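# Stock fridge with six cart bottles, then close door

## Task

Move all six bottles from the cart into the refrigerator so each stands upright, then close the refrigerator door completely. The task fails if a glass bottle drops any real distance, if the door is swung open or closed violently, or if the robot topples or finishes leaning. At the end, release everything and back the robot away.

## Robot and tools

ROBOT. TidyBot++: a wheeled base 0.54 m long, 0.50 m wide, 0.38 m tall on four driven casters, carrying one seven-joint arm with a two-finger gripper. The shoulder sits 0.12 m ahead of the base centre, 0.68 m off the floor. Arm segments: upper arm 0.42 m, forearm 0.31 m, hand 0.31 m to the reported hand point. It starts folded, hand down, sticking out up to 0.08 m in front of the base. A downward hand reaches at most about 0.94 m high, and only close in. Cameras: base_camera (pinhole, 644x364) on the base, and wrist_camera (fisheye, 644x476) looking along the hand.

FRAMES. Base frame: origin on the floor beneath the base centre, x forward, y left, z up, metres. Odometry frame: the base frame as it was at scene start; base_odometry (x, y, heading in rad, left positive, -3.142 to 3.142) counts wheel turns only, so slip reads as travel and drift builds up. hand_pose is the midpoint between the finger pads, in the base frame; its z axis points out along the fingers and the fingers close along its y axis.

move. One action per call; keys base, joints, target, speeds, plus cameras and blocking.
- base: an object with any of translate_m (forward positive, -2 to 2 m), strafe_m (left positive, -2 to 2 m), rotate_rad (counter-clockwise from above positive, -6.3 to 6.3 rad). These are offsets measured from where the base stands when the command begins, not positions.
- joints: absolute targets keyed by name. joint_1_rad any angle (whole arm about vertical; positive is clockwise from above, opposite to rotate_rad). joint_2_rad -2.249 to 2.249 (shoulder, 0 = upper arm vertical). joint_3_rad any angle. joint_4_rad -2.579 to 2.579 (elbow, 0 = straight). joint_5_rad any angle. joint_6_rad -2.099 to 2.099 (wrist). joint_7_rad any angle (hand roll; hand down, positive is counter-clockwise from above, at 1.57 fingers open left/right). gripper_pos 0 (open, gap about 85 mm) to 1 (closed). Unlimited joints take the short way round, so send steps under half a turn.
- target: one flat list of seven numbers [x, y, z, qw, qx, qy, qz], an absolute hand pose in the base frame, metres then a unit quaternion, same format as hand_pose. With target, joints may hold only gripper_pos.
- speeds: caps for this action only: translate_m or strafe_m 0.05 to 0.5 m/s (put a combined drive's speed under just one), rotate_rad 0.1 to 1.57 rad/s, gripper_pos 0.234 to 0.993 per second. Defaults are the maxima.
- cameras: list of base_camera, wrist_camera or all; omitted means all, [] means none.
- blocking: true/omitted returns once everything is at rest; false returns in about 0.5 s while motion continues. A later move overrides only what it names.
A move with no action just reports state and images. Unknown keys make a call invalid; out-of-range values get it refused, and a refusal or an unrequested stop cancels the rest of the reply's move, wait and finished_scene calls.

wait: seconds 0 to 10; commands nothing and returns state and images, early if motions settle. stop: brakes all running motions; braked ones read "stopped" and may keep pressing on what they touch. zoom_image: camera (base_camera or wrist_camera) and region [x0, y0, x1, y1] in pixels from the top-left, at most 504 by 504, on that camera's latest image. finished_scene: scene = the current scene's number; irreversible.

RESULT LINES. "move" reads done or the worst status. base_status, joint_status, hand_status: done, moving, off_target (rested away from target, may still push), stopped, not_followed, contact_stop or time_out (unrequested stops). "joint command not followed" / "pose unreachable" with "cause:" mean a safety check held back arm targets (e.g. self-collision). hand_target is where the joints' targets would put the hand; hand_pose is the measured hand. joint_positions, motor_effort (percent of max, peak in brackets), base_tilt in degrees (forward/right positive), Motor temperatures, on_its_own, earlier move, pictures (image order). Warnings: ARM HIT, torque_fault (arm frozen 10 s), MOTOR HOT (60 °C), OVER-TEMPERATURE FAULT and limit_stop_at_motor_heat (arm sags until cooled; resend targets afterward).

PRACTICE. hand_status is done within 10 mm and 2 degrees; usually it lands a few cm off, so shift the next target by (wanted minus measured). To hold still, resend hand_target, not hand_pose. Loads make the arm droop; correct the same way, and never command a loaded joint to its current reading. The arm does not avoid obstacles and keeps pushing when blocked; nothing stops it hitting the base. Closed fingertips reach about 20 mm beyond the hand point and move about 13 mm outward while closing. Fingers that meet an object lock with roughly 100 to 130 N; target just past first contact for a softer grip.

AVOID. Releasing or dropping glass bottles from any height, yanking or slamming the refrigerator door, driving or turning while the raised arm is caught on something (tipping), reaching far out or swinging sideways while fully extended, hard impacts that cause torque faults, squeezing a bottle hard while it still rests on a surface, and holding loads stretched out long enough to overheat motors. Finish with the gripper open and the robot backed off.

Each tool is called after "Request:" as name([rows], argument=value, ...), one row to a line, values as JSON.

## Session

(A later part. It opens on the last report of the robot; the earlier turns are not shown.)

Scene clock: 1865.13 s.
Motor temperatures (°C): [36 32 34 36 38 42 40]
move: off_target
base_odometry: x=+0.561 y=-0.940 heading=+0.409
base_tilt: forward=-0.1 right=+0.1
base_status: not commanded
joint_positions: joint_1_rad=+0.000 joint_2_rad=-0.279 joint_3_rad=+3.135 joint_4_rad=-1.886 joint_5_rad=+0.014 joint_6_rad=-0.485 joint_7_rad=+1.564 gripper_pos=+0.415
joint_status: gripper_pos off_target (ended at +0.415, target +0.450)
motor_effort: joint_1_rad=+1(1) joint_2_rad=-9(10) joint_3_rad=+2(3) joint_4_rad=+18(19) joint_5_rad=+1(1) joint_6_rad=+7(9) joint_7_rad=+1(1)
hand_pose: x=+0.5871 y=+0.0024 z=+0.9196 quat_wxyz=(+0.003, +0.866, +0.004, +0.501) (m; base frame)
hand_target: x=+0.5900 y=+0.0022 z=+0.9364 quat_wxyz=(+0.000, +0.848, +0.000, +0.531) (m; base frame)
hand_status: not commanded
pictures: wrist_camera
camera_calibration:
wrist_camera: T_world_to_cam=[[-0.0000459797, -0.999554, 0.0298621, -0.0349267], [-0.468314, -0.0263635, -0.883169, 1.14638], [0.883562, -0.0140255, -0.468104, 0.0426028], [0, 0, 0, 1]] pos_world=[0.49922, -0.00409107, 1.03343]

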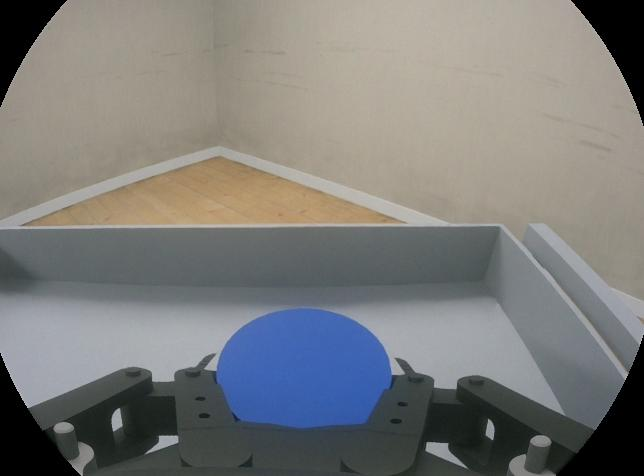

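Request:
move(joints={"joint_2_rad": -0.38, "joint_4_rad": -1.724, "joint_6_rad": -0.745}, cameras=["wrist_camera"])

Request:
move(joints={"joint_2_rad": -0.38, "joint_4_rad": -1.42, "joint_6_rad": -1.06}, cameras=["wrist_camera"])

Scene clock: 1872.10 s.
Motor temperatures (°C): [36 32 34 36 38 42 40]
move: off_target
base_odometry: x=+0.561 y=-0.940 heading=+0.409
base_tilt: forward=-0.2 right=+0.0
base_status: not commanded
joint_positions: joint_1_rad=+0.000 joint_2_rad=-0.345 joint_3_rad=+3.135 joint_4_rad=-1.789 joint_5_rad=+0.014 joint_6_rad=-0.682 joint_7_rad=+1.564 gripper_pos=+0.416
joint_status: joint_4_rad off_target (ended at -1.789, target -1.724); the others done
motor_effort: joint_1_rad=-1(1) joint_2_rad=-11(15) joint_3_rad=+2(2) joint_4_rad=+23(23) joint_5_rad=+0(1) joint_6_rad=+11(12) joint_7_rad=+1(1)
hand_pose: x=+0.5530 y=+0.0016 z=+0.9534 quat_wxyz=(+0.004, +0.874, +0.003, +0.486) (m; base frame)
hand_target: x=+0.5396 y=+0.0021 z=+0.9890 quat_wxyz=(+0.000, +0.865, +0.000, +0.502) (m; base frame)
hand_status: not commanded
pictures: wrist_camera
camera_calibration:
wrist_camera: T_world_to_cam=[[-0.00188771, -0.999538, 0.0303452, -0.0361541], [-0.497686, -0.0253811, -0.866986, 1.16104], [0.867355, -0.016739, -0.497408, 0.125451], [0, 0, 0, 1]] pos_world=[0.468954, -0.00456889, 1.0701]

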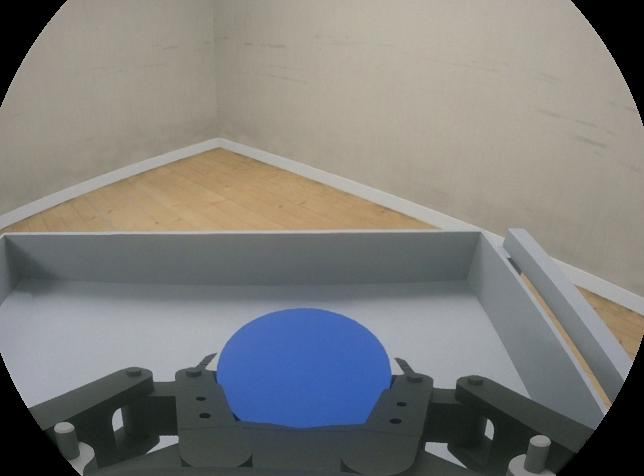

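Scene clock: 1873.73 s.
Motor temperatures (°C): [36 32 34 36 38 42 40]
move: off_target
base_odometry: x=+0.561 y=-0.940 heading=+0.409
base_tilt: forward=-0.2 right=+0.1
base_status: not commanded
joint_positions: joint_1_rad=+0.000 joint_2_rad=-0.348 joint_3_rad=+3.135 joint_4_rad=-1.484 joint_5_rad=+0.014 joint_6_rad=-0.991 joint_7_rad=+1.564 gripper_pos=+0.416
joint_status: joint_4_rad off_target (ended at -1.484, target -1.420); the others done
motor_effort: joint_1_rad=+0(1) joint_2_rad=-10(12) joint_3_rad=+1(2) joint_4_rad=+21(24) joint_5_rad=+0(1) joint_6_rad=+10(12) joint_7_rad=+1(1)
hand_pose: x=+0.5251 y=+0.0008 z=+1.0455 quat_wxyz=(+0.005, +0.874, +0.001, +0.486) (m; base frame)
hand_target: x=+0.5027 y=+0.0021 z=+1.0745 quat_wxyz=(+0.000, +0.867, +0.000, +0.498) (m; base frame)
hand_status: not commanded
pictures: wrist_camera
camera_calibration:
wrist_camera: T_world_to_cam=[[-0.00587727, -0.999556, 0.0292132, -0.0365487], [-0.498327, -0.0224002, -0.8667, 1.227], [0.866969, -0.0196515, -0.497974, 0.196234], [0, 0, 0, 1]] pos_world=[0.441102, -0.0051912, 1.16223]

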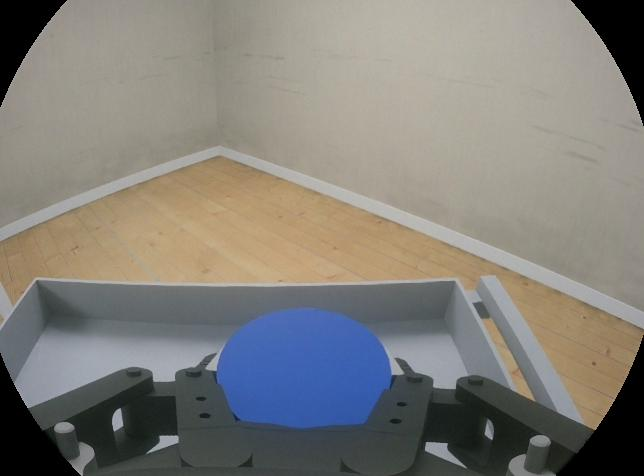

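Request:
move(base={"translate_m": -0.23, "strafe_m": 0.579, "rotate_rad": 0.803}, joints={"joint_1_rad": 0.0, "joint_2_rad": -0.115, "joint_4_rad": -1.105, "joint_6_rad": -1.11}, speeds={"rotate_rad": 0.6}, cameras=["wrist_camera"])

Scene clock: 1890.23 s.
Motor temperatures (°C): [36 32 34 36 38 42 40]
move: off_target
base_odometry: x=+0.120 y=-0.500 heading=+1.212
base_tilt: forward=-0.2 right=+0.0
base_status: done
joint_positions: joint_1_rad=-0.002 joint_2_rad=-0.111 joint_3_rad=+3.139 joint_4_rad=-1.173 joint_5_rad=+0.014 joint_6_rad=-1.043 joint_7_rad=+1.564 gripper_pos=+0.416
joint_status: joint_4_rad off_target (ended at -1.173, target -1.105); the others done
motor_effort: joint_1_rad=+0(4) joint_2_rad=-17(20) joint_3_rad=+1(4) joint_4_rad=+21(23) joint_5_rad=+0(3) joint_6_rad=+10(12) joint_7_rad=+1(2)
hand_pose: x=+0.6147 y=+0.0003 z=+1.0949 quat_wxyz=(+0.004, +0.869, -0.001, +0.496) (m; base frame)
hand_target: x=+0.6022 y=+0.0022 z=+1.1151 quat_wxyz=(+0.000, +0.867, +0.000, +0.498) (m; base frame)
hand_status: not commanded
pictures: wrist_camera
camera_calibration:
wrist_camera: T_world_to_cam=[[-0.007639, -0.999611, 0.0268285, -0.0343022], [-0.478833, -0.0198968, -0.87768, 1.31453], [0.877873, -0.019551, -0.478495, 0.115157], [0, 0, 0, 1]] pos_world=[0.528086, -0.00588245, 1.20976]

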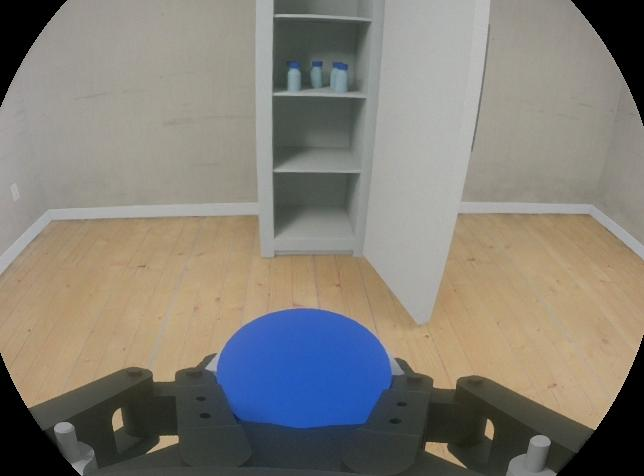

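Request:
move(base={"translate_m": 1.62, "strafe_m": -0.094}, speeds={"translate_m": 0.4}, cameras=["all"])

Scene clock: 1899.97 s.
Motor temperatures (°C): [36 32 34 37 38 42 40]
move: done
base_odometry: x=+0.776 y=+0.984 heading=+1.212
base_tilt: forward=-0.2 right=+0.1
base_status: done
joint_positions: joint_1_rad=-0.002 joint_2_rad=-0.104 joint_3_rad=+3.139 joint_4_rad=-1.169 joint_5_rad=+0.014 joint_6_rad=-1.047 joint_7_rad=+1.564 gripper_pos=+0.416
joint_status: not commanded
motor_effort: joint_1_rad=-1(1) joint_2_rad=-18(21) joint_3_rad=+2(2) joint_4_rad=+21(22) joint_5_rad=+0(1) joint_6_rad=+11(12) joint_7_rad=+1(1)
hand_pose: x=+0.6171 y=+0.0003 z=+1.0922 quat_wxyz=(+0.004, +0.870, -0.001, +0.492) (m; base frame)
hand_target: x=+0.6022 y=+0.0022 z=+1.1151 quat_wxyz=(+0.000, +0.867, +0.000, +0.498) (m; base frame)
hand_status: not commanded
pictures: base_camera, wrist_camera
camera_calibration:
wrist_camera: T_world_to_cam=[[-0.00748344, -0.999611, 0.0268777, -0.0343643], [-0.485274, -0.019871, -0.874137, 1.31345], [0.87433, -0.0195846, -0.484936, 0.120942], [0, 0, 0, 1]] pos_world=[0.531381, -0.0058827, 1.20771]

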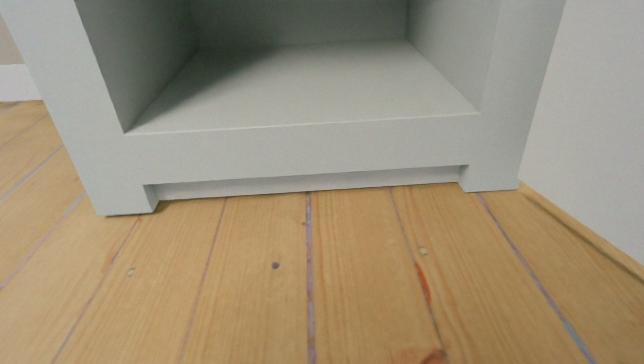

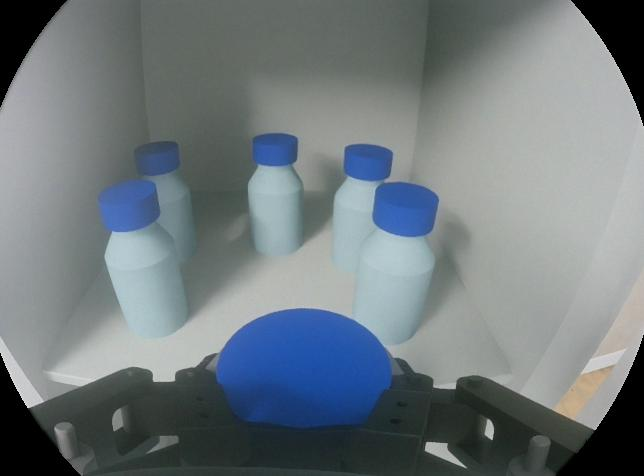

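Request:
move(base={"translate_m": 0.2, "strafe_m": 0.025, "rotate_rad": 0.018}, speeds={"translate_m": 0.15}, cameras=["all"])

Scene clock: 1936.20 s.
Motor temperatures (°C): [36 33 34 37 38 42 40]
move: done
base_odometry: x=+0.823 y=+1.180 heading=+1.231
base_tilt: forward=-0.2 right=+0.1
base_status: done
joint_positions: joint_1_rad=-0.002 joint_2_rad=-0.102 joint_3_rad=+3.139 joint_4_rad=-1.169 joint_5_rad=+0.013 joint_6_rad=-1.048 joint_7_rad=+1.564 gripper_pos=+0.416
joint_status: not commanded
motor_effort: joint_1_rad=+0(3) joint_2_rad=-18(21) joint_3_rad=+1(4) joint_4_rad=+21(22) joint_5_rad=+0(2) joint_6_rad=+11(12) joint_7_rad=+0(1)
hand_pose: x=+0.6179 y=+0.0004 z=+1.0910 quat_wxyz=(+0.004, +0.871, +0.000, +0.491) (m; base frame)
hand_target: x=+0.6022 y=+0.0022 z=+1.1151 quat_wxyz=(+0.000, +0.867, +0.000, +0.498) (m; base frame)
hand_status: not commanded
pictures: base_camera, wrist_camera
camera_calibration:
wrist_camera: T_world_to_cam=[[-0.00712128, -0.999619, 0.026662, -0.0341488], [-0.488056, -0.0197969, -0.872588, 1.31279], [0.872783, -0.0192265, -0.487729, 0.123622], [0, 0, 0, 1]] pos_world=[0.532575, -0.00576983, 1.20673]

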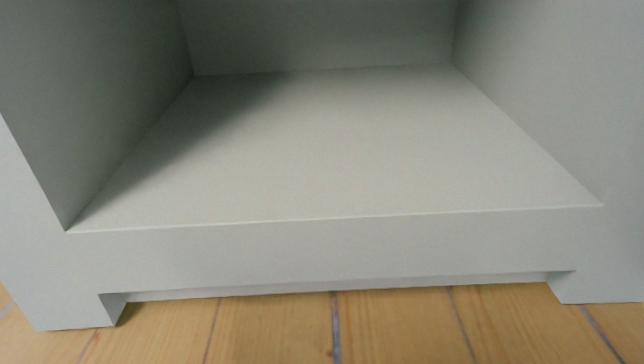

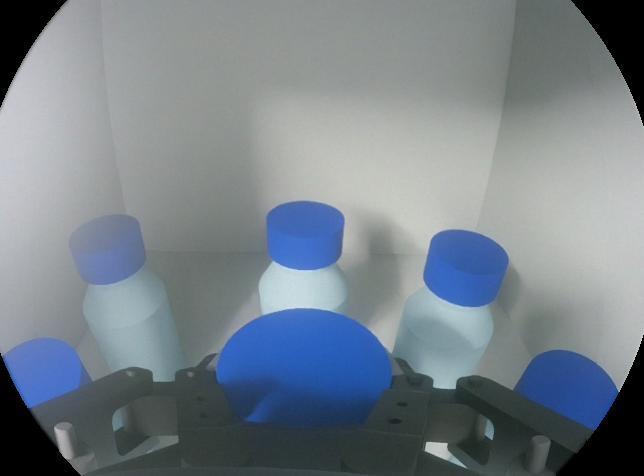

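Request:
move(joints={"joint_2_rad": -0.178, "joint_4_rad": -1.275, "joint_6_rad": -0.87}, cameras=["wrist_camera"])

Request:
move(joints={"joint_2_rad": -0.185, "joint_4_rad": -1.305, "joint_6_rad": -0.86}, cameras=[])

Request:
move(joints={"joint_2_rad": -0.19, "joint_4_rad": -1.33, "joint_6_rad": -0.855}, cameras=[])

Request:
move(joints={"joint_2_rad": -0.195, "joint_4_rad": -1.345, "joint_6_rad": -0.855}, cameras=["wrist_camera"])

Scene clock: 1948.77 s.
Motor temperatures (°C): [36 33 34 37 38 42 40]
move: done
base_odometry: x=+0.823 y=+1.180 heading=+1.231
base_tilt: forward=-0.2 right=+0.1
base_status: not commanded
joint_positions: joint_1_rad=-0.002 joint_2_rad=-0.129 joint_3_rad=+3.139 joint_4_rad=-1.282 joint_5_rad=+0.013 joint_6_rad=-0.966 joint_7_rad=+1.564 gripper_pos=+0.416
joint_status: all done
motor_effort: joint_1_rad=+0(1) joint_2_rad=-17(19) joint_3_rad=+1(2) joint_4_rad=+21(22) joint_5_rad=-1(1) joint_6_rad=+11(12) joint_7_rad=+1(1)
hand_pose: x=+0.6179 y=+0.0006 z=+1.0641 quat_wxyz=(+0.004, +0.872, +0.000, +0.489) (m; base frame)
hand_target: x=+0.6114 y=+0.0022 z=+1.1192 quat_wxyz=(-0.001, +0.832, +0.000, +0.554) (m; base frame)
hand_status: not commanded
pictures: wrist_camera
camera_calibration:
wrist_camera: T_world_to_cam=[[-0.00603459, -0.99961, 0.0272768, -0.0345608], [-0.492295, -0.0207731, -0.870181, 1.28937], [0.870408, -0.0186794, -0.491977, 0.116519], [0, 0, 0, 1]] pos_world=[0.533122, -0.0055867, 1.18025]

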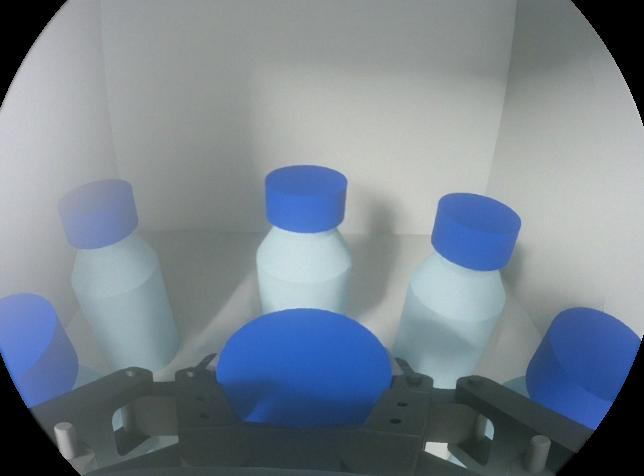

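Scene clock: 1949.40 s.
Motor temperatures (°C): [36 33 34 37 38 42 40]
move: done
base_odometry: x=+0.823 y=+1.180 heading=+1.231
base_tilt: forward=-0.1 right=+0.0
base_status: not commanded
joint_positions: joint_1_rad=-0.002 joint_2_rad=-0.143 joint_3_rad=+3.139 joint_4_rad=-1.305 joint_5_rad=+0.013 joint_6_rad=-0.952 joint_7_rad=+1.564 gripper_pos=+0.416
joint_status: all done
motor_effort: joint_1_rad=-1(1) joint_2_rad=-17(18) joint_3_rad=+1(2) joint_4_rad=+22(22) joint_5_rad=+0(1) joint_6_rad=+11(12) joint_7_rad=+1(1)
hand_pose: x=+0.6140 y=+0.0007 z=+1.0621 quat_wxyz=(+0.004, +0.871, +0.000, +0.491) (m; base frame)
hand_target: x=+0.6101 y=+0.0022 z=+1.1085 quat_wxyz=(-0.001, +0.836, +0.000, +0.549) (m; base frame)
hand_status: not commanded
pictures: none
No camera images: "cameras" was empty.

Scene clock: 1950.00 s.
Motor temperatures (°C): [36 33 34 37 38 42 40]
move: done
base_odometry: x=+0.823 y=+1.180 heading=+1.231
base_tilt: forward=-0.2 right=+0.0
base_status: not commanded
joint_positions: joint_1_rad=-0.002 joint_2_rad=-0.154 joint_3_rad=+3.139 joint_4_rad=-1.322 joint_5_rad=+0.013 joint_6_rad=-0.938 joint_7_rad=+1.564 gripper_pos=+0.416
joint_status: all done
motor_effort: joint_1_rad=-1(1) joint_2_rad=-15(17) joint_3_rad=+1(2) joint_4_rad=+20(21) joint_5_rad=+0(1) joint_6_rad=+9(11) joint_7_rad=+1(1)
hand_pose: x=+0.6114 y=+0.0007 z=+1.0617 quat_wxyz=(+0.004, +0.869, +0.000, +0.495) (m; base frame)
hand_target: x=+0.6089 y=+0.0022 z=+1.0981 quat_wxyz=(-0.001, +0.840, +0.000, +0.542) (m; base frame)
hand_status: not commanded
pictures: none
No camera images: "cameras" was empty.

Scene clock: 1950.53 s.
Motor temperatures (°C): [36 33 34 37 38 42 40]
move: done
base_odometry: x=+0.823 y=+1.180 heading=+1.231
base_tilt: forward=-0.2 right=+0.1
base_status: not commanded
joint_positions: joint_1_rad=-0.002 joint_2_rad=-0.161 joint_3_rad=+3.139 joint_4_rad=-1.332 joint_5_rad=+0.013 joint_6_rad=-0.932 joint_7_rad=+1.564 gripper_pos=+0.416
joint_status: all done
motor_effort: joint_1_rad=-1(1) joint_2_rad=-15(16) joint_3_rad=+1(2) joint_4_rad=+19(20) joint_5_rad=+0(1) joint_6_rad=+9(10) joint_7_rad=+1(1)
hand_pose: x=+0.6092 y=+0.0007 z=+1.0616 quat_wxyz=(+0.004, +0.868, +0.000, +0.496) (m; base frame)
hand_target: x=+0.6068 y=+0.0022 z=+1.0920 quat_wxyz=(+0.000, +0.843, +0.000, +0.538) (m; base frame)
hand_status: not commanded
pictures: wrist_camera
camera_calibration:
wrist_camera: T_world_to_cam=[[-0.00608971, -0.999607, 0.0273634, -0.0345373], [-0.477233, -0.0211415, -0.878522, 1.28264], [0.878755, -0.0184087, -0.476917, 0.101817], [0, 0, 0, 1]] pos_world=[0.522437, -0.00553247, 1.17633]

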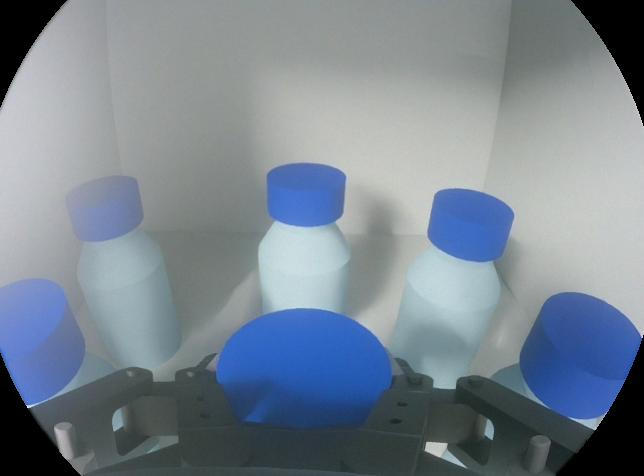

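Request:
move(joints={"gripper_pos": 0.25}, speeds={"gripper_pos": 0.234}, cameras=["wrist_camera"])

Scene clock: 1958.10 s.
Motor temperatures (°C): [36 33 34 37 38 42 40]
move: done
base_odometry: x=+0.823 y=+1.180 heading=+1.231
base_tilt: forward=-0.2 right=+0.1
base_status: not commanded
joint_positions: joint_1_rad=-0.002 joint_2_rad=-0.174 joint_3_rad=+3.139 joint_4_rad=-1.333 joint_5_rad=+0.013 joint_6_rad=-0.928 joint_7_rad=+1.564 gripper_pos=+0.251
joint_status: all done
motor_effort: joint_1_rad=+0(1) joint_2_rad=-12(15) joint_3_rad=+1(2) joint_4_rad=+18(19) joint_5_rad=+0(1) joint_6_rad=+8(9) joint_7_rad=+1(1)
hand_pose: x=+0.6051 y=+0.0007 z=+1.0686 quat_wxyz=(+0.004, +0.864, +0.000, +0.503) (m; base frame)
hand_target: x=+0.6068 y=+0.0022 z=+1.0920 quat_wxyz=(+0.000, +0.843, +0.000, +0.538) (m; base frame)
hand_status: not commanded
pictures: wrist_camera
camera_calibration:
wrist_camera: T_world_to_cam=[[-0.00647725, -0.999608, 0.0272384, -0.0343794], [-0.46297, -0.021146, -0.886121, 1.28628], [0.88635, -0.0183502, -0.462652, 0.0888589], [0, 0, 0, 1]] pos_world=[0.516526, -0.00553574, 1.18185]

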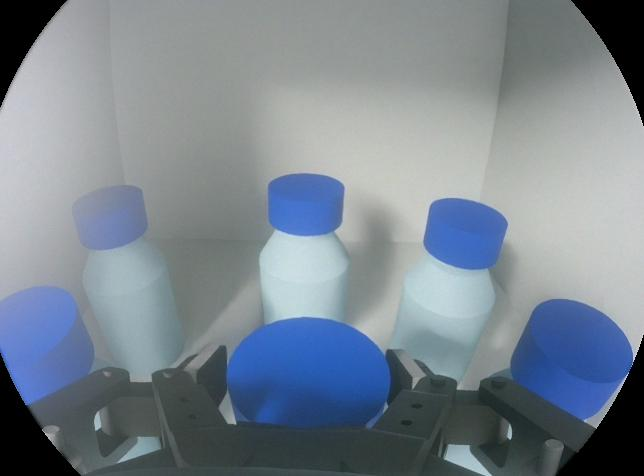

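Request:
move(base={"translate_m": -0.22}, speeds={"translate_m": 0.2}, cameras=["all"])

Scene clock: 1963.50 s.
Motor temperatures (°C): [36 33 34 37 38 42 40]
move: done
base_odometry: x=+0.750 y=+0.973 heading=+1.231
base_tilt: forward=-0.2 right=+0.1
base_status: done
joint_positions: joint_1_rad=-0.002 joint_2_rad=-0.189 joint_3_rad=+3.139 joint_4_rad=-1.333 joint_5_rad=+0.013 joint_6_rad=-0.927 joint_7_rad=+1.564 gripper_pos=+0.251
joint_status: not commanded
motor_effort: joint_1_rad=-1(2) joint_2_rad=-12(17) joint_3_rad=+1(2) joint_4_rad=+18(18) joint_5_rad=+0(1) joint_6_rad=+8(8) joint_7_rad=+0(1)
hand_pose: x=+0.5993 y=+0.0007 z=+1.0761 quat_wxyz=(+0.004, +0.860, +0.000, +0.510) (m; base frame)
hand_target: x=+0.6068 y=+0.0022 z=+1.0920 quat_wxyz=(+0.000, +0.843, +0.000, +0.538) (m; base frame)
hand_status: not commanded
pictures: base_camera, wrist_camera
camera_calibration:
wrist_camera: T_world_to_cam=[[-0.0068982, -0.999609, 0.0271005, -0.034231], [-0.448908, -0.0211212, -0.893328, 1.28956], [0.893551, -0.018328, -0.448587, 0.0780249], [0, 0, 0, 1]] pos_world=[0.508938, -0.00555053, 1.18793]

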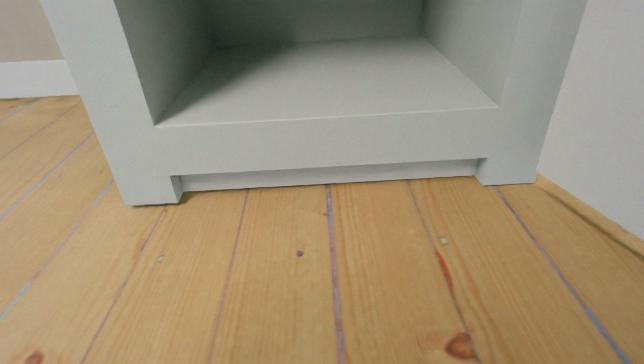

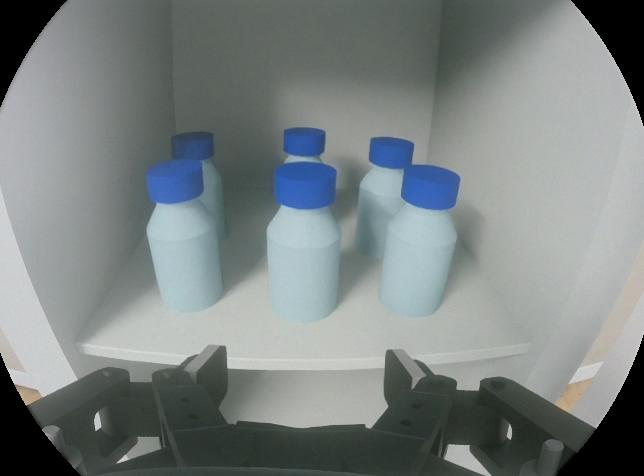

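Request:
move(base={"translate_m": -0.44}, joints={"joint_1_rad": 0.0, "joint_2_rad": -0.5, "joint_4_rad": -2.23, "joint_6_rad": 0.2, "gripper_pos": 1.0}, cameras=["wrist_camera"])

Request:
move(base={"strafe_m": -1.195, "rotate_rad": 1.844}, speeds={"rotate_rad": 0.8}, cameras=["all"])

Scene clock: 2048.13 s.
Motor temperatures (°C): [36 33 34 36 38 42 40]
move: done
base_odometry: x=+0.603 y=+0.557 heading=+1.231
base_tilt: forward=-0.2 right=+0.0
base_status: done
joint_positions: joint_1_rad=-0.002 joint_2_rad=-0.488 joint_3_rad=+3.139 joint_4_rad=-2.210 joint_5_rad=+0.013 joint_6_rad=+0.121 joint_7_rad=+1.564 gripper_pos=+1.000
joint_status: all done
motor_effort: joint_1_rad=-1(1) joint_2_rad=-4(15) joint_3_rad=+1(2) joint_4_rad=+19(20) joint_5_rad=+1(1) joint_6_rad=+9(10) joint_7_rad=+1(1)
hand_pose: x=+0.5435 y=+0.0043 z=+0.9969 quat_wxyz=(+0.001, +0.718, +0.005, +0.697) (m; base frame)
hand_target: x=+0.5387 y=+0.0022 z=+1.0139 quat_wxyz=(-0.001, +0.693, +0.000, +0.721) (m; base frame)
hand_status: not commanded
pictures: wrist_camera
camera_calibration:
wrist_camera: T_world_to_cam=[[-0.00557898, -0.999685, 0.0244759, -0.0269629], [0.0047701, -0.0245026, -0.999688, 1.05333], [0.999973, -0.00546049, 0.0049053, -0.417514], [0, 0, 0, 1]] pos_world=[0.412328, -0.00342481, 1.05571]

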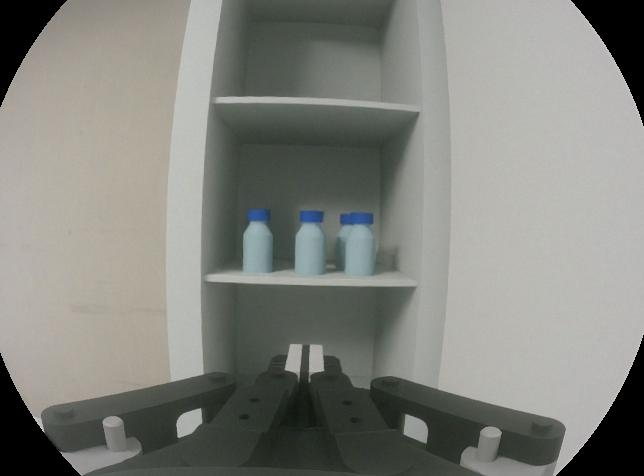

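Scene clock: 2051.90 s.
Motor temperatures (°C): [36 33 34 36 38 42 40]
move: done
base_odometry: x=+1.730 y=+0.159 heading=+3.076
base_tilt: forward=-0.2 right=+0.1
base_status: done
joint_positions: joint_1_rad=-0.002 joint_2_rad=-0.493 joint_3_rad=+3.139 joint_4_rad=-2.210 joint_5_rad=+0.013 joint_6_rad=+0.125 joint_7_rad=+1.564 gripper_pos=+1.000
joint_status: not commanded
motor_effort: joint_1_rad=-1(1) joint_2_rad=-4(5) joint_3_rad=+1(3) joint_4_rad=+19(19) joint_5_rad=+0(1) joint_6_rad=+8(10) joint_7_rad=+1(2)
hand_pose: x=+0.5419 y=+0.0043 z=+0.9999 quat_wxyz=(+0.001, +0.715, +0.005, +0.699) (m; base frame)
hand_target: x=+0.5387 y=+0.0022 z=+1.0139 quat_wxyz=(-0.001, +0.693, +0.000, +0.721) (m; base frame)
hand_status: not commanded
pictures: base_camera, wrist_camera
camera_calibration:
wrist_camera: T_world_to_cam=[[-0.00572652, -0.999686, 0.0243967, -0.0268723], [0.0129469, -0.0244691, -0.999617, 1.0518], [0.9999, -0.00540847, 0.013083, -0.424098], [0, 0, 0, 1]] pos_world=[0.410284, -0.00342081, 1.0576]

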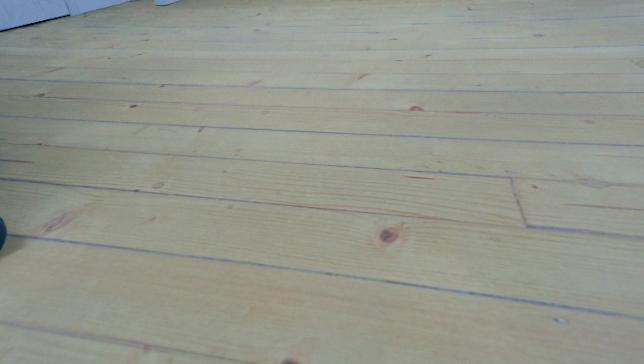

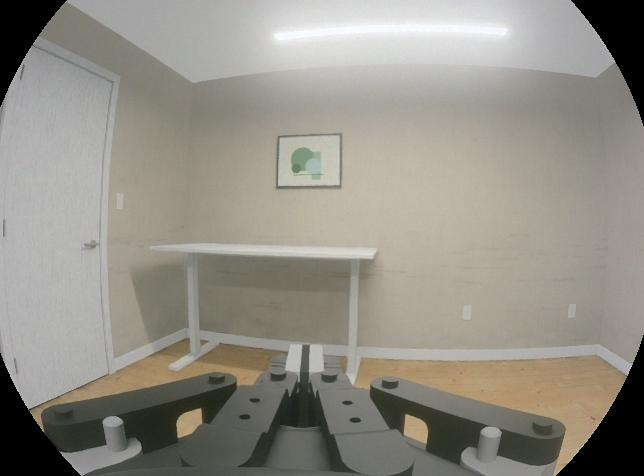

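Request:
move(base={"translate_m": -0.25, "strafe_m": -0.932}, cameras=["all"])

Scene clock: 2065.27 s.
Motor temperatures (°C): [36 33 34 36 38 42 40]
move: done
base_odometry: x=+2.041 y=+1.073 heading=+3.075
base_tilt: forward=-0.2 right=+0.1
base_status: done
joint_positions: joint_1_rad=-0.002 joint_2_rad=-0.493 joint_3_rad=+3.139 joint_4_rad=-2.210 joint_5_rad=+0.013 joint_6_rad=+0.125 joint_7_rad=+1.564 gripper_pos=+1.000
joint_status: not commanded
motor_effort: joint_1_rad=+0(1) joint_2_rad=-4(5) joint_3_rad=+1(4) joint_4_rad=+19(19) joint_5_rad=+0(1) joint_6_rad=+8(9) joint_7_rad=+1(2)
hand_pose: x=+0.5419 y=+0.0043 z=+1.0001 quat_wxyz=(+0.001, +0.714, +0.005, +0.700) (m; base frame)
hand_target: x=+0.5387 y=+0.0022 z=+1.0139 quat_wxyz=(-0.001, +0.693, +0.000, +0.721) (m; base frame)
hand_status: not commanded
pictures: base_camera, wrist_camera
camera_calibration:
wrist_camera: T_world_to_cam=[[-0.00573247, -0.999686, 0.0243887, -0.0268627], [0.0135871, -0.0244647, -0.999608, 1.05164], [0.999891, -0.00539886, 0.0137231, -0.424739], [0, 0, 0, 1]] pos_world=[0.41025, -0.00341931, 1.05771]

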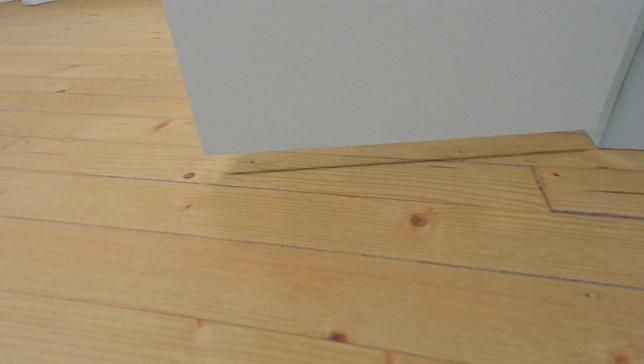

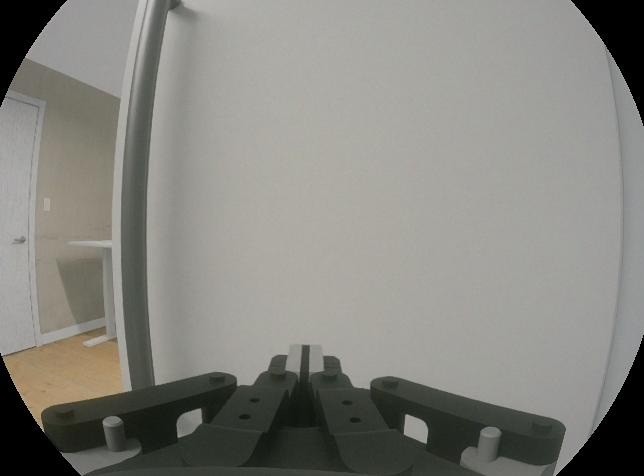

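Request:
move(base={"translate_m": 0.31, "strafe_m": 0.1155, "rotate_rad": -0.2094}, speeds={"translate_m": 0.15, "rotate_rad": 0.1}, cameras=["all"])

Scene clock: 2083.33 s.
Motor temperatures (°C): [36 32 34 36 38 42 40]
move: done
base_odometry: x=+1.723 y=+0.978 heading=+2.865
base_tilt: forward=-0.2 right=+0.0
base_status: done
joint_positions: joint_1_rad=+0.000 joint_2_rad=-0.506 joint_3_rad=+3.139 joint_4_rad=-2.226 joint_5_rad=+0.013 joint_6_rad=+0.132 joint_7_rad=+1.564 gripper_pos=+1.000
joint_status: not commanded
motor_effort: joint_1_rad=+0(3) joint_2_rad=-3(8) joint_3_rad=+1(4) joint_4_rad=+19(24) joint_5_rad=-1(1) joint_6_rad=+9(12) joint_7_rad=+0(1)
hand_pose: x=+0.5373 y=+0.0033 z=+0.9972 quat_wxyz=(+0.001, +0.714, +0.004, +0.701) (m; base frame)
hand_target: x=+0.5387 y=+0.0022 z=+1.0139 quat_wxyz=(-0.001, +0.693, +0.000, +0.721) (m; base frame)
hand_status: not commanded
pictures: base_camera, wrist_camera
camera_calibration:
wrist_camera: T_world_to_cam=[[-0.00803194, -0.999672, 0.0243237, -0.0264998], [0.0161324, -0.0244508, -0.999571, 1.04744], [0.999838, -0.0076361, 0.0163234, -0.422586], [0, 0, 0, 1]] pos_world=[0.405407, -0.00410735, 1.05453]

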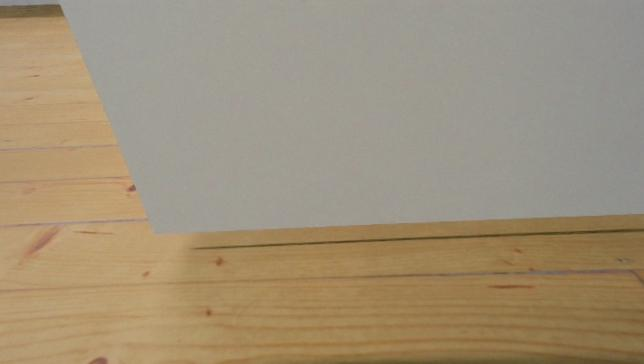

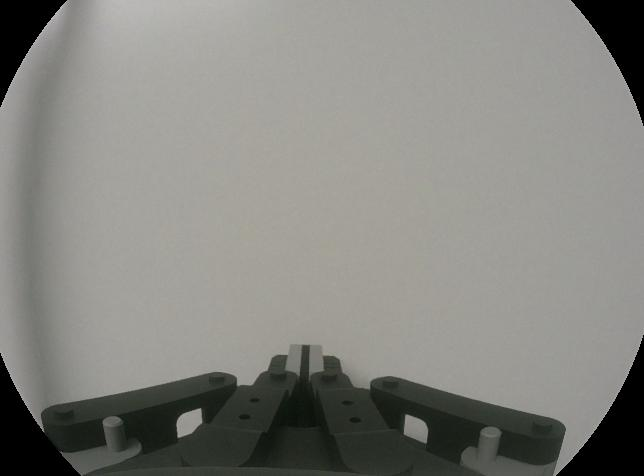

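Request:
move(base={"translate_m": 0.195, "strafe_m": 0.178, "rotate_rad": -0.349}, speeds={"translate_m": 0.15, "rotate_rad": 0.18}, cameras=["base_camera"])

Scene clock: 2099.50 s.
Motor temperatures (°C): [36 32 34 36 38 42 40]
move: done
base_odometry: x=+1.487 y=+0.860 heading=+2.517
base_tilt: forward=-0.2 right=+0.0
base_status: done
joint_positions: joint_1_rad=-0.003 joint_2_rad=-0.512 joint_3_rad=+3.138 joint_4_rad=-2.237 joint_5_rad=+0.013 joint_6_rad=+0.141 joint_7_rad=+1.564 gripper_pos=+1.000
joint_status: not commanded
motor_effort: joint_1_rad=+0(3) joint_2_rad=-4(5) joint_3_rad=+1(5) joint_4_rad=+19(23) joint_5_rad=-1(1) joint_6_rad=+9(12) joint_7_rad=+1(1)
hand_pose: x=+0.5348 y=+0.0052 z=+0.9961 quat_wxyz=(+0.000, +0.712, +0.006, +0.702) (m; base frame)
hand_target: x=+0.5387 y=+0.0022 z=+1.0139 quat_wxyz=(-0.001, +0.693, +0.000, +0.721) (m; base frame)
hand_status: not commanded
pictures: base_camera

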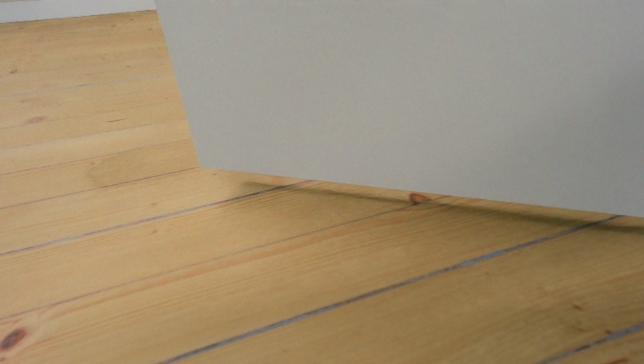

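Request:
move(cameras=["all"])

Scene clock: 2107.73 s.
Motor temperatures (°C): [36 32 34 36 38 42 40]
base_odometry: x=+1.487 y=+0.860 heading=+2.517
base_tilt: forward=-0.2 right=+0.1
base_status: done
joint_positions: joint_1_rad=-0.003 joint_2_rad=-0.512 joint_3_rad=+3.138 joint_4_rad=-2.237 joint_5_rad=+0.013 joint_6_rad=+0.141 joint_7_rad=+1.564 gripper_pos=+1.000
joint_status: not commanded
motor_effort: joint_1_rad=-1(3) joint_2_rad=-3(5) joint_3_rad=+1(5) joint_4_rad=+19(23) joint_5_rad=+0(1) joint_6_rad=+9(12) joint_7_rad=+0(1)
hand_pose: x=+0.5348 y=+0.0052 z=+0.9961 quat_wxyz=(+0.000, +0.712, +0.006, +0.702) (m; base frame)
hand_target: x=+0.5387 y=+0.0022 z=+1.0139 quat_wxyz=(-0.001, +0.693, +0.000, +0.721) (m; base frame)
hand_status: not commanded
pictures: base_camera, wrist_camera
camera_calibration:
wrist_camera: T_world_to_cam=[[-0.00401332, -0.999686, 0.024743, -0.0272077], [0.0211995, -0.0248227, -0.999467, 1.04361], [0.999767, -0.00348665, 0.0212925, -0.425007], [0, 0, 0, 1]] pos_world=[0.402675, -0.00277566, 1.05278]

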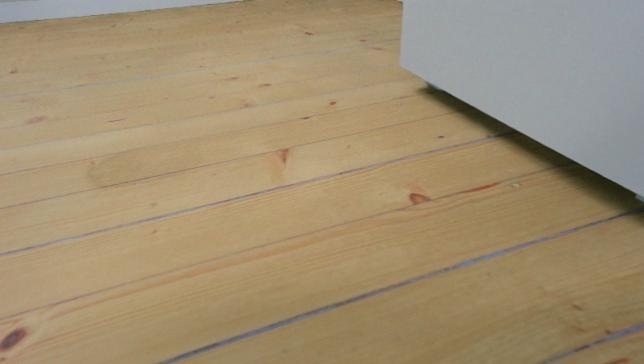

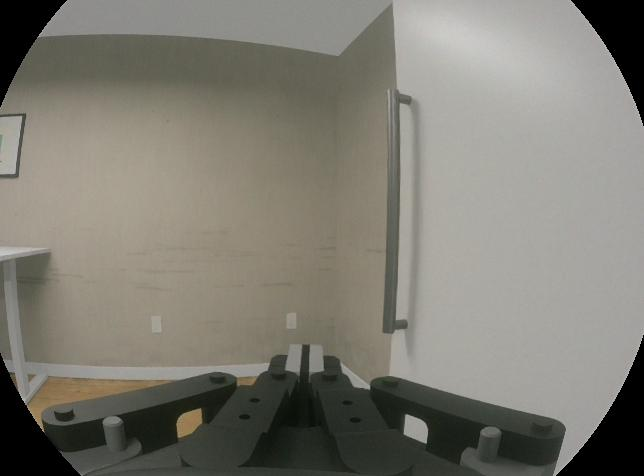

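Request:
move(base={"translate_m": 0.777, "strafe_m": 0.468, "rotate_rad": -1.274}, speeds={"translate_m": 0.4, "rotate_rad": 0.6}, cameras=["all"])

Scene clock: 2130.03 s.
Motor temperatures (°C): [36 32 34 36 38 42 40]
move: done
base_odometry: x=+0.583 y=+0.935 heading=+1.242
base_tilt: forward=-0.2 right=+0.1
base_status: done
joint_positions: joint_1_rad=-0.003 joint_2_rad=-0.512 joint_3_rad=+3.138 joint_4_rad=-2.237 joint_5_rad=+0.013 joint_6_rad=+0.141 joint_7_rad=+1.564 gripper_pos=+1.000
joint_status: not commanded
motor_effort: joint_1_rad=+0(1) joint_2_rad=-3(4) joint_3_rad=+1(3) joint_4_rad=+19(19) joint_5_rad=+0(1) joint_6_rad=+9(10) joint_7_rad=+1(2)
hand_pose: x=+0.5348 y=+0.0052 z=+0.9960 quat_wxyz=(+0.000, +0.712, +0.006, +0.702) (m; base frame)
hand_target: x=+0.5387 y=+0.0022 z=+1.0139 quat_wxyz=(-0.001, +0.693, +0.000, +0.721) (m; base frame)
hand_status: not commanded
pictures: base_camera, wrist_camera
camera_calibration:
wrist_camera: T_world_to_cam=[[-0.00400751, -0.999686, 0.0247447, -0.0272095], [0.0209645, -0.0248234, -0.999472, 1.04365], [0.999772, -0.00348663, 0.0210574, -0.424848], [0, 0, 0, 1]] pos_world=[0.402762, -0.00277539, 1.05271]

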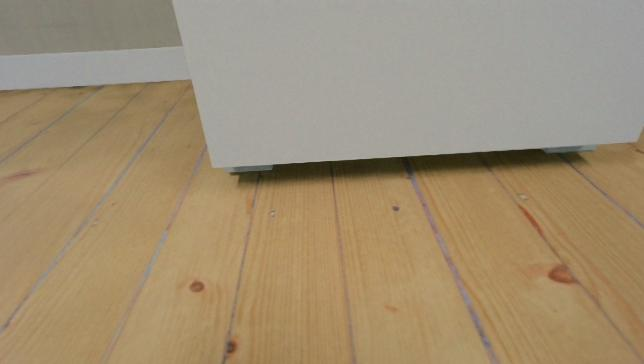

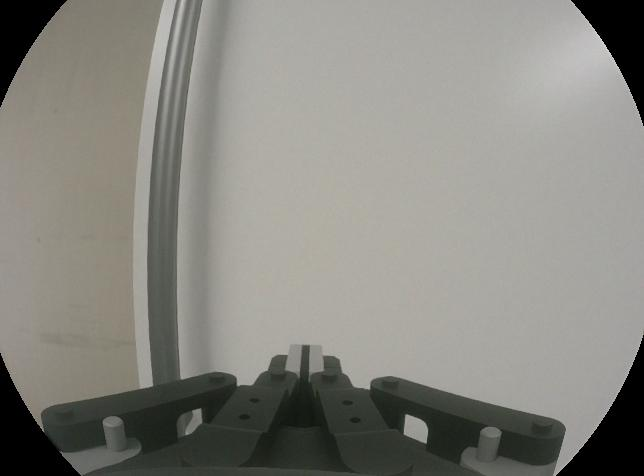

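Request:
move(base={"translate_m": 0.17}, speeds={"translate_m": 0.15}, cameras=["all"])

Scene clock: 2142.50 s.
Motor temperatures (°C): [36 32 34 36 38 42 40]
move: done
base_odometry: x=+0.638 y=+1.096 heading=+1.242
base_tilt: forward=-0.2 right=+0.0
base_status: done
joint_positions: joint_1_rad=-0.003 joint_2_rad=-0.507 joint_3_rad=+3.138 joint_4_rad=-2.237 joint_5_rad=+0.013 joint_6_rad=+0.141 joint_7_rad=+1.564 gripper_pos=+1.000
joint_status: not commanded
motor_effort: joint_1_rad=+0(1) joint_2_rad=-3(6) joint_3_rad=+2(2) joint_4_rad=+19(21) joint_5_rad=+0(1) joint_6_rad=+9(10) joint_7_rad=+1(1)
hand_pose: x=+0.5362 y=+0.0052 z=+0.9943 quat_wxyz=(+0.000, +0.713, +0.006, +0.701) (m; base frame)
hand_target: x=+0.5387 y=+0.0022 z=+1.0139 quat_wxyz=(-0.001, +0.693, +0.000, +0.721) (m; base frame)
hand_status: not commanded
pictures: base_camera, wrist_camera
camera_calibration:
wrist_camera: T_world_to_cam=[[-0.003902, -0.999685, 0.0247748, -0.0272426], [0.0167053, -0.0248367, -0.999552, 1.04421], [0.999853, -0.00348638, 0.016797, -0.421952], [0, 0, 0, 1]] pos_world=[0.40434, -0.00277048, 1.0515]

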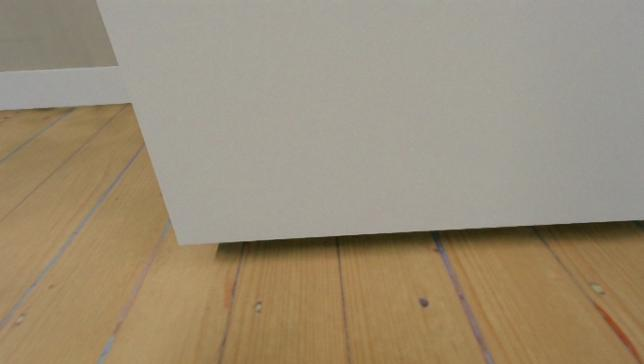

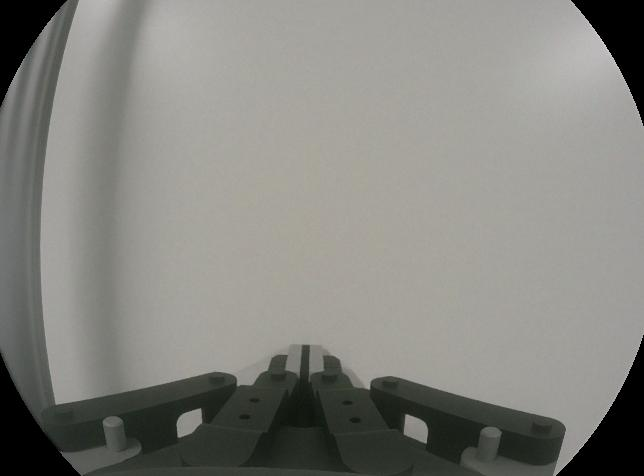

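Request:
move(base={"translate_m": 0.025}, speeds={"translate_m": 0.05}, cameras=[])

Request:
move(base={"translate_m": 0.012}, speeds={"translate_m": 0.05}, cameras=["all"])

Scene clock: 2153.13 s.
Motor temperatures (°C): [36 32 34 36 37 42 40]
move: done
base_odometry: x=+0.646 y=+1.120 heading=+1.242
base_tilt: forward=-0.2 right=+0.1
base_status: done
joint_positions: joint_1_rad=-0.003 joint_2_rad=-0.574 joint_3_rad=+3.138 joint_4_rad=-2.282 joint_5_rad=+0.013 joint_6_rad=+0.141 joint_7_rad=+1.564 gripper_pos=+1.000
joint_status: not commanded
motor_effort: joint_1_rad=-1(2) joint_2_rad=+10(16) joint_3_rad=+1(2) joint_4_rad=+28(31) joint_5_rad=+0(1) joint_6_rad=+15(19) joint_7_rad=+1(1)
hand_pose: x=+0.5130 y=+0.0050 z=+0.9934 quat_wxyz=(+0.000, +0.706, +0.006, +0.709) (m; base frame)
hand_target: x=+0.5387 y=+0.0022 z=+1.0139 quat_wxyz=(-0.001, +0.693, +0.000, +0.721) (m; base frame)
hand_status: not commanded
pictures: none
No camera images: "cameras" was empty.

Scene clock: 2153.77 s.
Motor temperatures (°C): [36 32 34 36 37 42 40]
move: done
base_odometry: x=+0.649 y=+1.130 heading=+1.242
base_tilt: forward=-0.2 right=+0.1
base_status: done
joint_positions: joint_1_rad=-0.003 joint_2_rad=-0.604 joint_3_rad=+3.138 joint_4_rad=-2.302 joint_5_rad=+0.013 joint_6_rad=+0.141 joint_7_rad=+1.564 gripper_pos=+1.000
joint_status: not commanded
motor_effort: joint_1_rad=-2(2) joint_2_rad=+19(26) joint_3_rad=+0(1) joint_4_rad=+32(33) joint_5_rad=+0(1) joint_6_rad=+19(19) joint_7_rad=+1(1)
hand_pose: x=+0.5029 y=+0.0050 z=+0.9929 quat_wxyz=(+0.000, +0.702, +0.006, +0.712) (m; base frame)
hand_target: x=+0.5387 y=+0.0022 z=+1.0139 quat_wxyz=(-0.001, +0.693, +0.000, +0.721) (m; base frame)
hand_status: not commanded
pictures: base_camera, wrist_camera
camera_calibration:
wrist_camera: T_world_to_cam=[[-0.00486614, -0.999682, 0.0247394, -0.0270243], [0.0492058, -0.0249491, -0.998477, 1.02603], [0.998777, -0.00364141, 0.0493116, -0.42044], [0, 0, 0, 1]] pos_world=[0.369308, -0.00294818, 1.04587]

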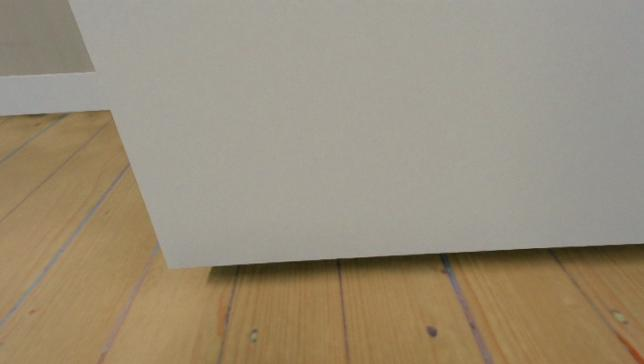

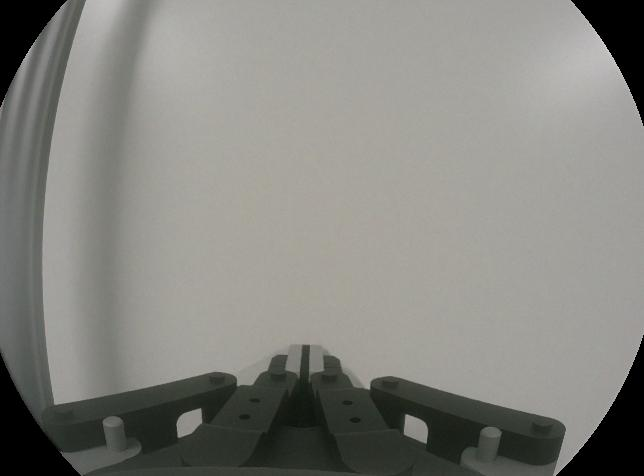

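Request:
move(base={"translate_m": -0.04}, speeds={"translate_m": 0.1}, cameras=["base_camera"])

Request:
move(base={"translate_m": -0.25, "strafe_m": 0.6, "rotate_rad": -0.6}, speeds={"rotate_rad": 0.6}, cameras=["all"])

Scene clock: 2172.73 s.
Motor temperatures (°C): [36 32 34 37 37 42 40]
move: done
base_odometry: x=+0.636 y=+1.092 heading=+1.242
base_tilt: forward=-0.2 right=+0.1
base_status: done
joint_positions: joint_1_rad=-0.003 joint_2_rad=-0.505 joint_3_rad=+3.138 joint_4_rad=-2.254 joint_5_rad=+0.013 joint_6_rad=+0.157 joint_7_rad=+1.564 gripper_pos=+1.000
joint_status: not commanded
motor_effort: joint_1_rad=+0(2) joint_2_rad=-3(19) joint_3_rad=+1(2) joint_4_rad=+19(31) joint_5_rad=+0(1) joint_6_rad=+8(18) joint_7_rad=+1(1)
hand_pose: x=+0.5360 y=+0.0052 z=+0.9875 quat_wxyz=(+0.000, +0.715, +0.006, +0.699) (m; base frame)
hand_target: x=+0.5387 y=+0.0022 z=+1.0139 quat_wxyz=(-0.001, +0.693, +0.000, +0.721) (m; base frame)
hand_status: not commanded
pictures: base_camera

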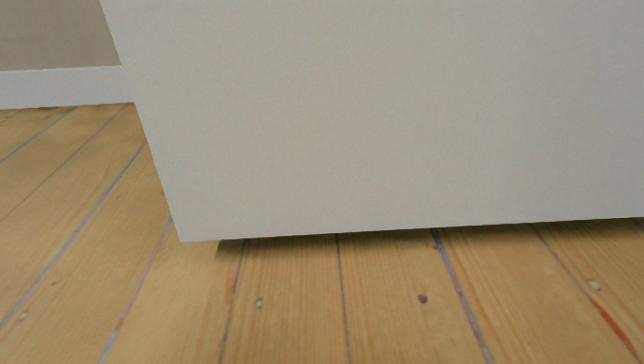

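Scene clock: 2175.40 s.
Motor temperatures (°C): [36 32 34 37 37 42 40]
move: done
base_odometry: x=-0.013 y=+1.049 heading=+0.642
base_tilt: forward=-0.2 right=+0.1
base_status: done
joint_positions: joint_1_rad=-0.003 joint_2_rad=-0.505 joint_3_rad=+3.138 joint_4_rad=-2.254 joint_5_rad=+0.013 joint_6_rad=+0.157 joint_7_rad=+1.564 gripper_pos=+1.000
joint_status: not commanded
motor_effort: joint_1_rad=+0(1) joint_2_rad=-4(5) joint_3_rad=+1(2) joint_4_rad=+19(19) joint_5_rad=+0(1) joint_6_rad=+10(10) joint_7_rad=+0(1)
hand_pose: x=+0.5360 y=+0.0052 z=+0.9875 quat_wxyz=(+0.000, +0.715, +0.006, +0.699) (m; base frame)
hand_target: x=+0.5387 y=+0.0022 z=+1.0139 quat_wxyz=(-0.001, +0.693, +0.000, +0.721) (m; base frame)
hand_status: not commanded
pictures: base_camera, wrist_camera
camera_calibration:
wrist_camera: T_world_to_cam=[[-0.0036329, -0.999686, 0.0247743, -0.0271824], [0.0126264, -0.0248183, -0.999612, 1.03966], [0.999914, -0.00331868, 0.0127126, -0.417674], [0, 0, 0, 1]] pos_world=[0.404412, -0.00275736, 1.04524]

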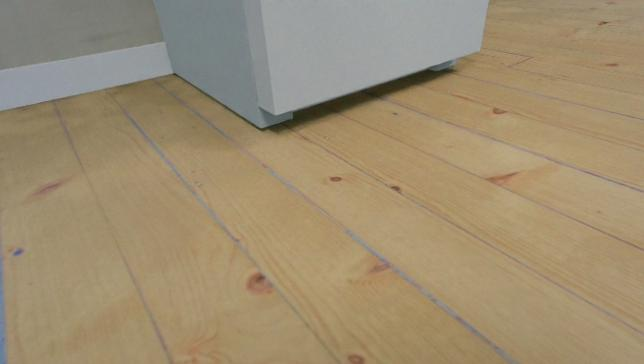

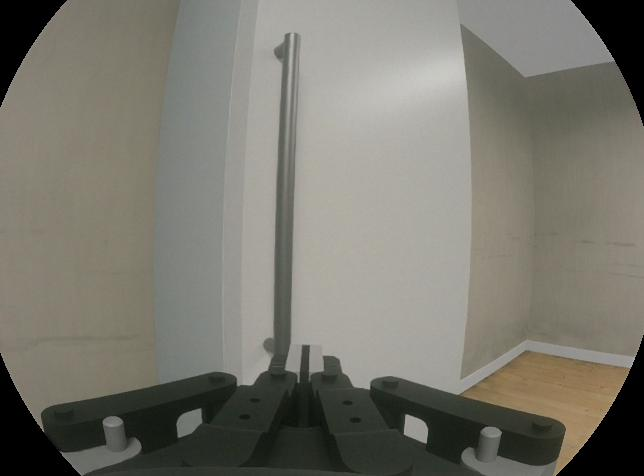

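Request:
zoom_image(camera="wrist_camera", region=[150, 60, 350, 260])

Request:
zoom_image(camera="base_camera", region=[180, 0, 380, 140])

Scaled by 2.520.

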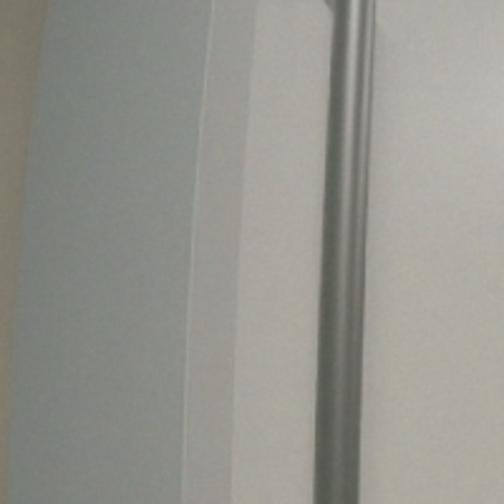

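Scaled by 2.520.

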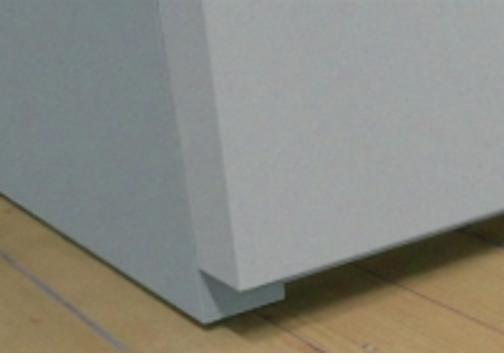

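Request:
finished_scene(scene=1)

The scene is finished: the task was done.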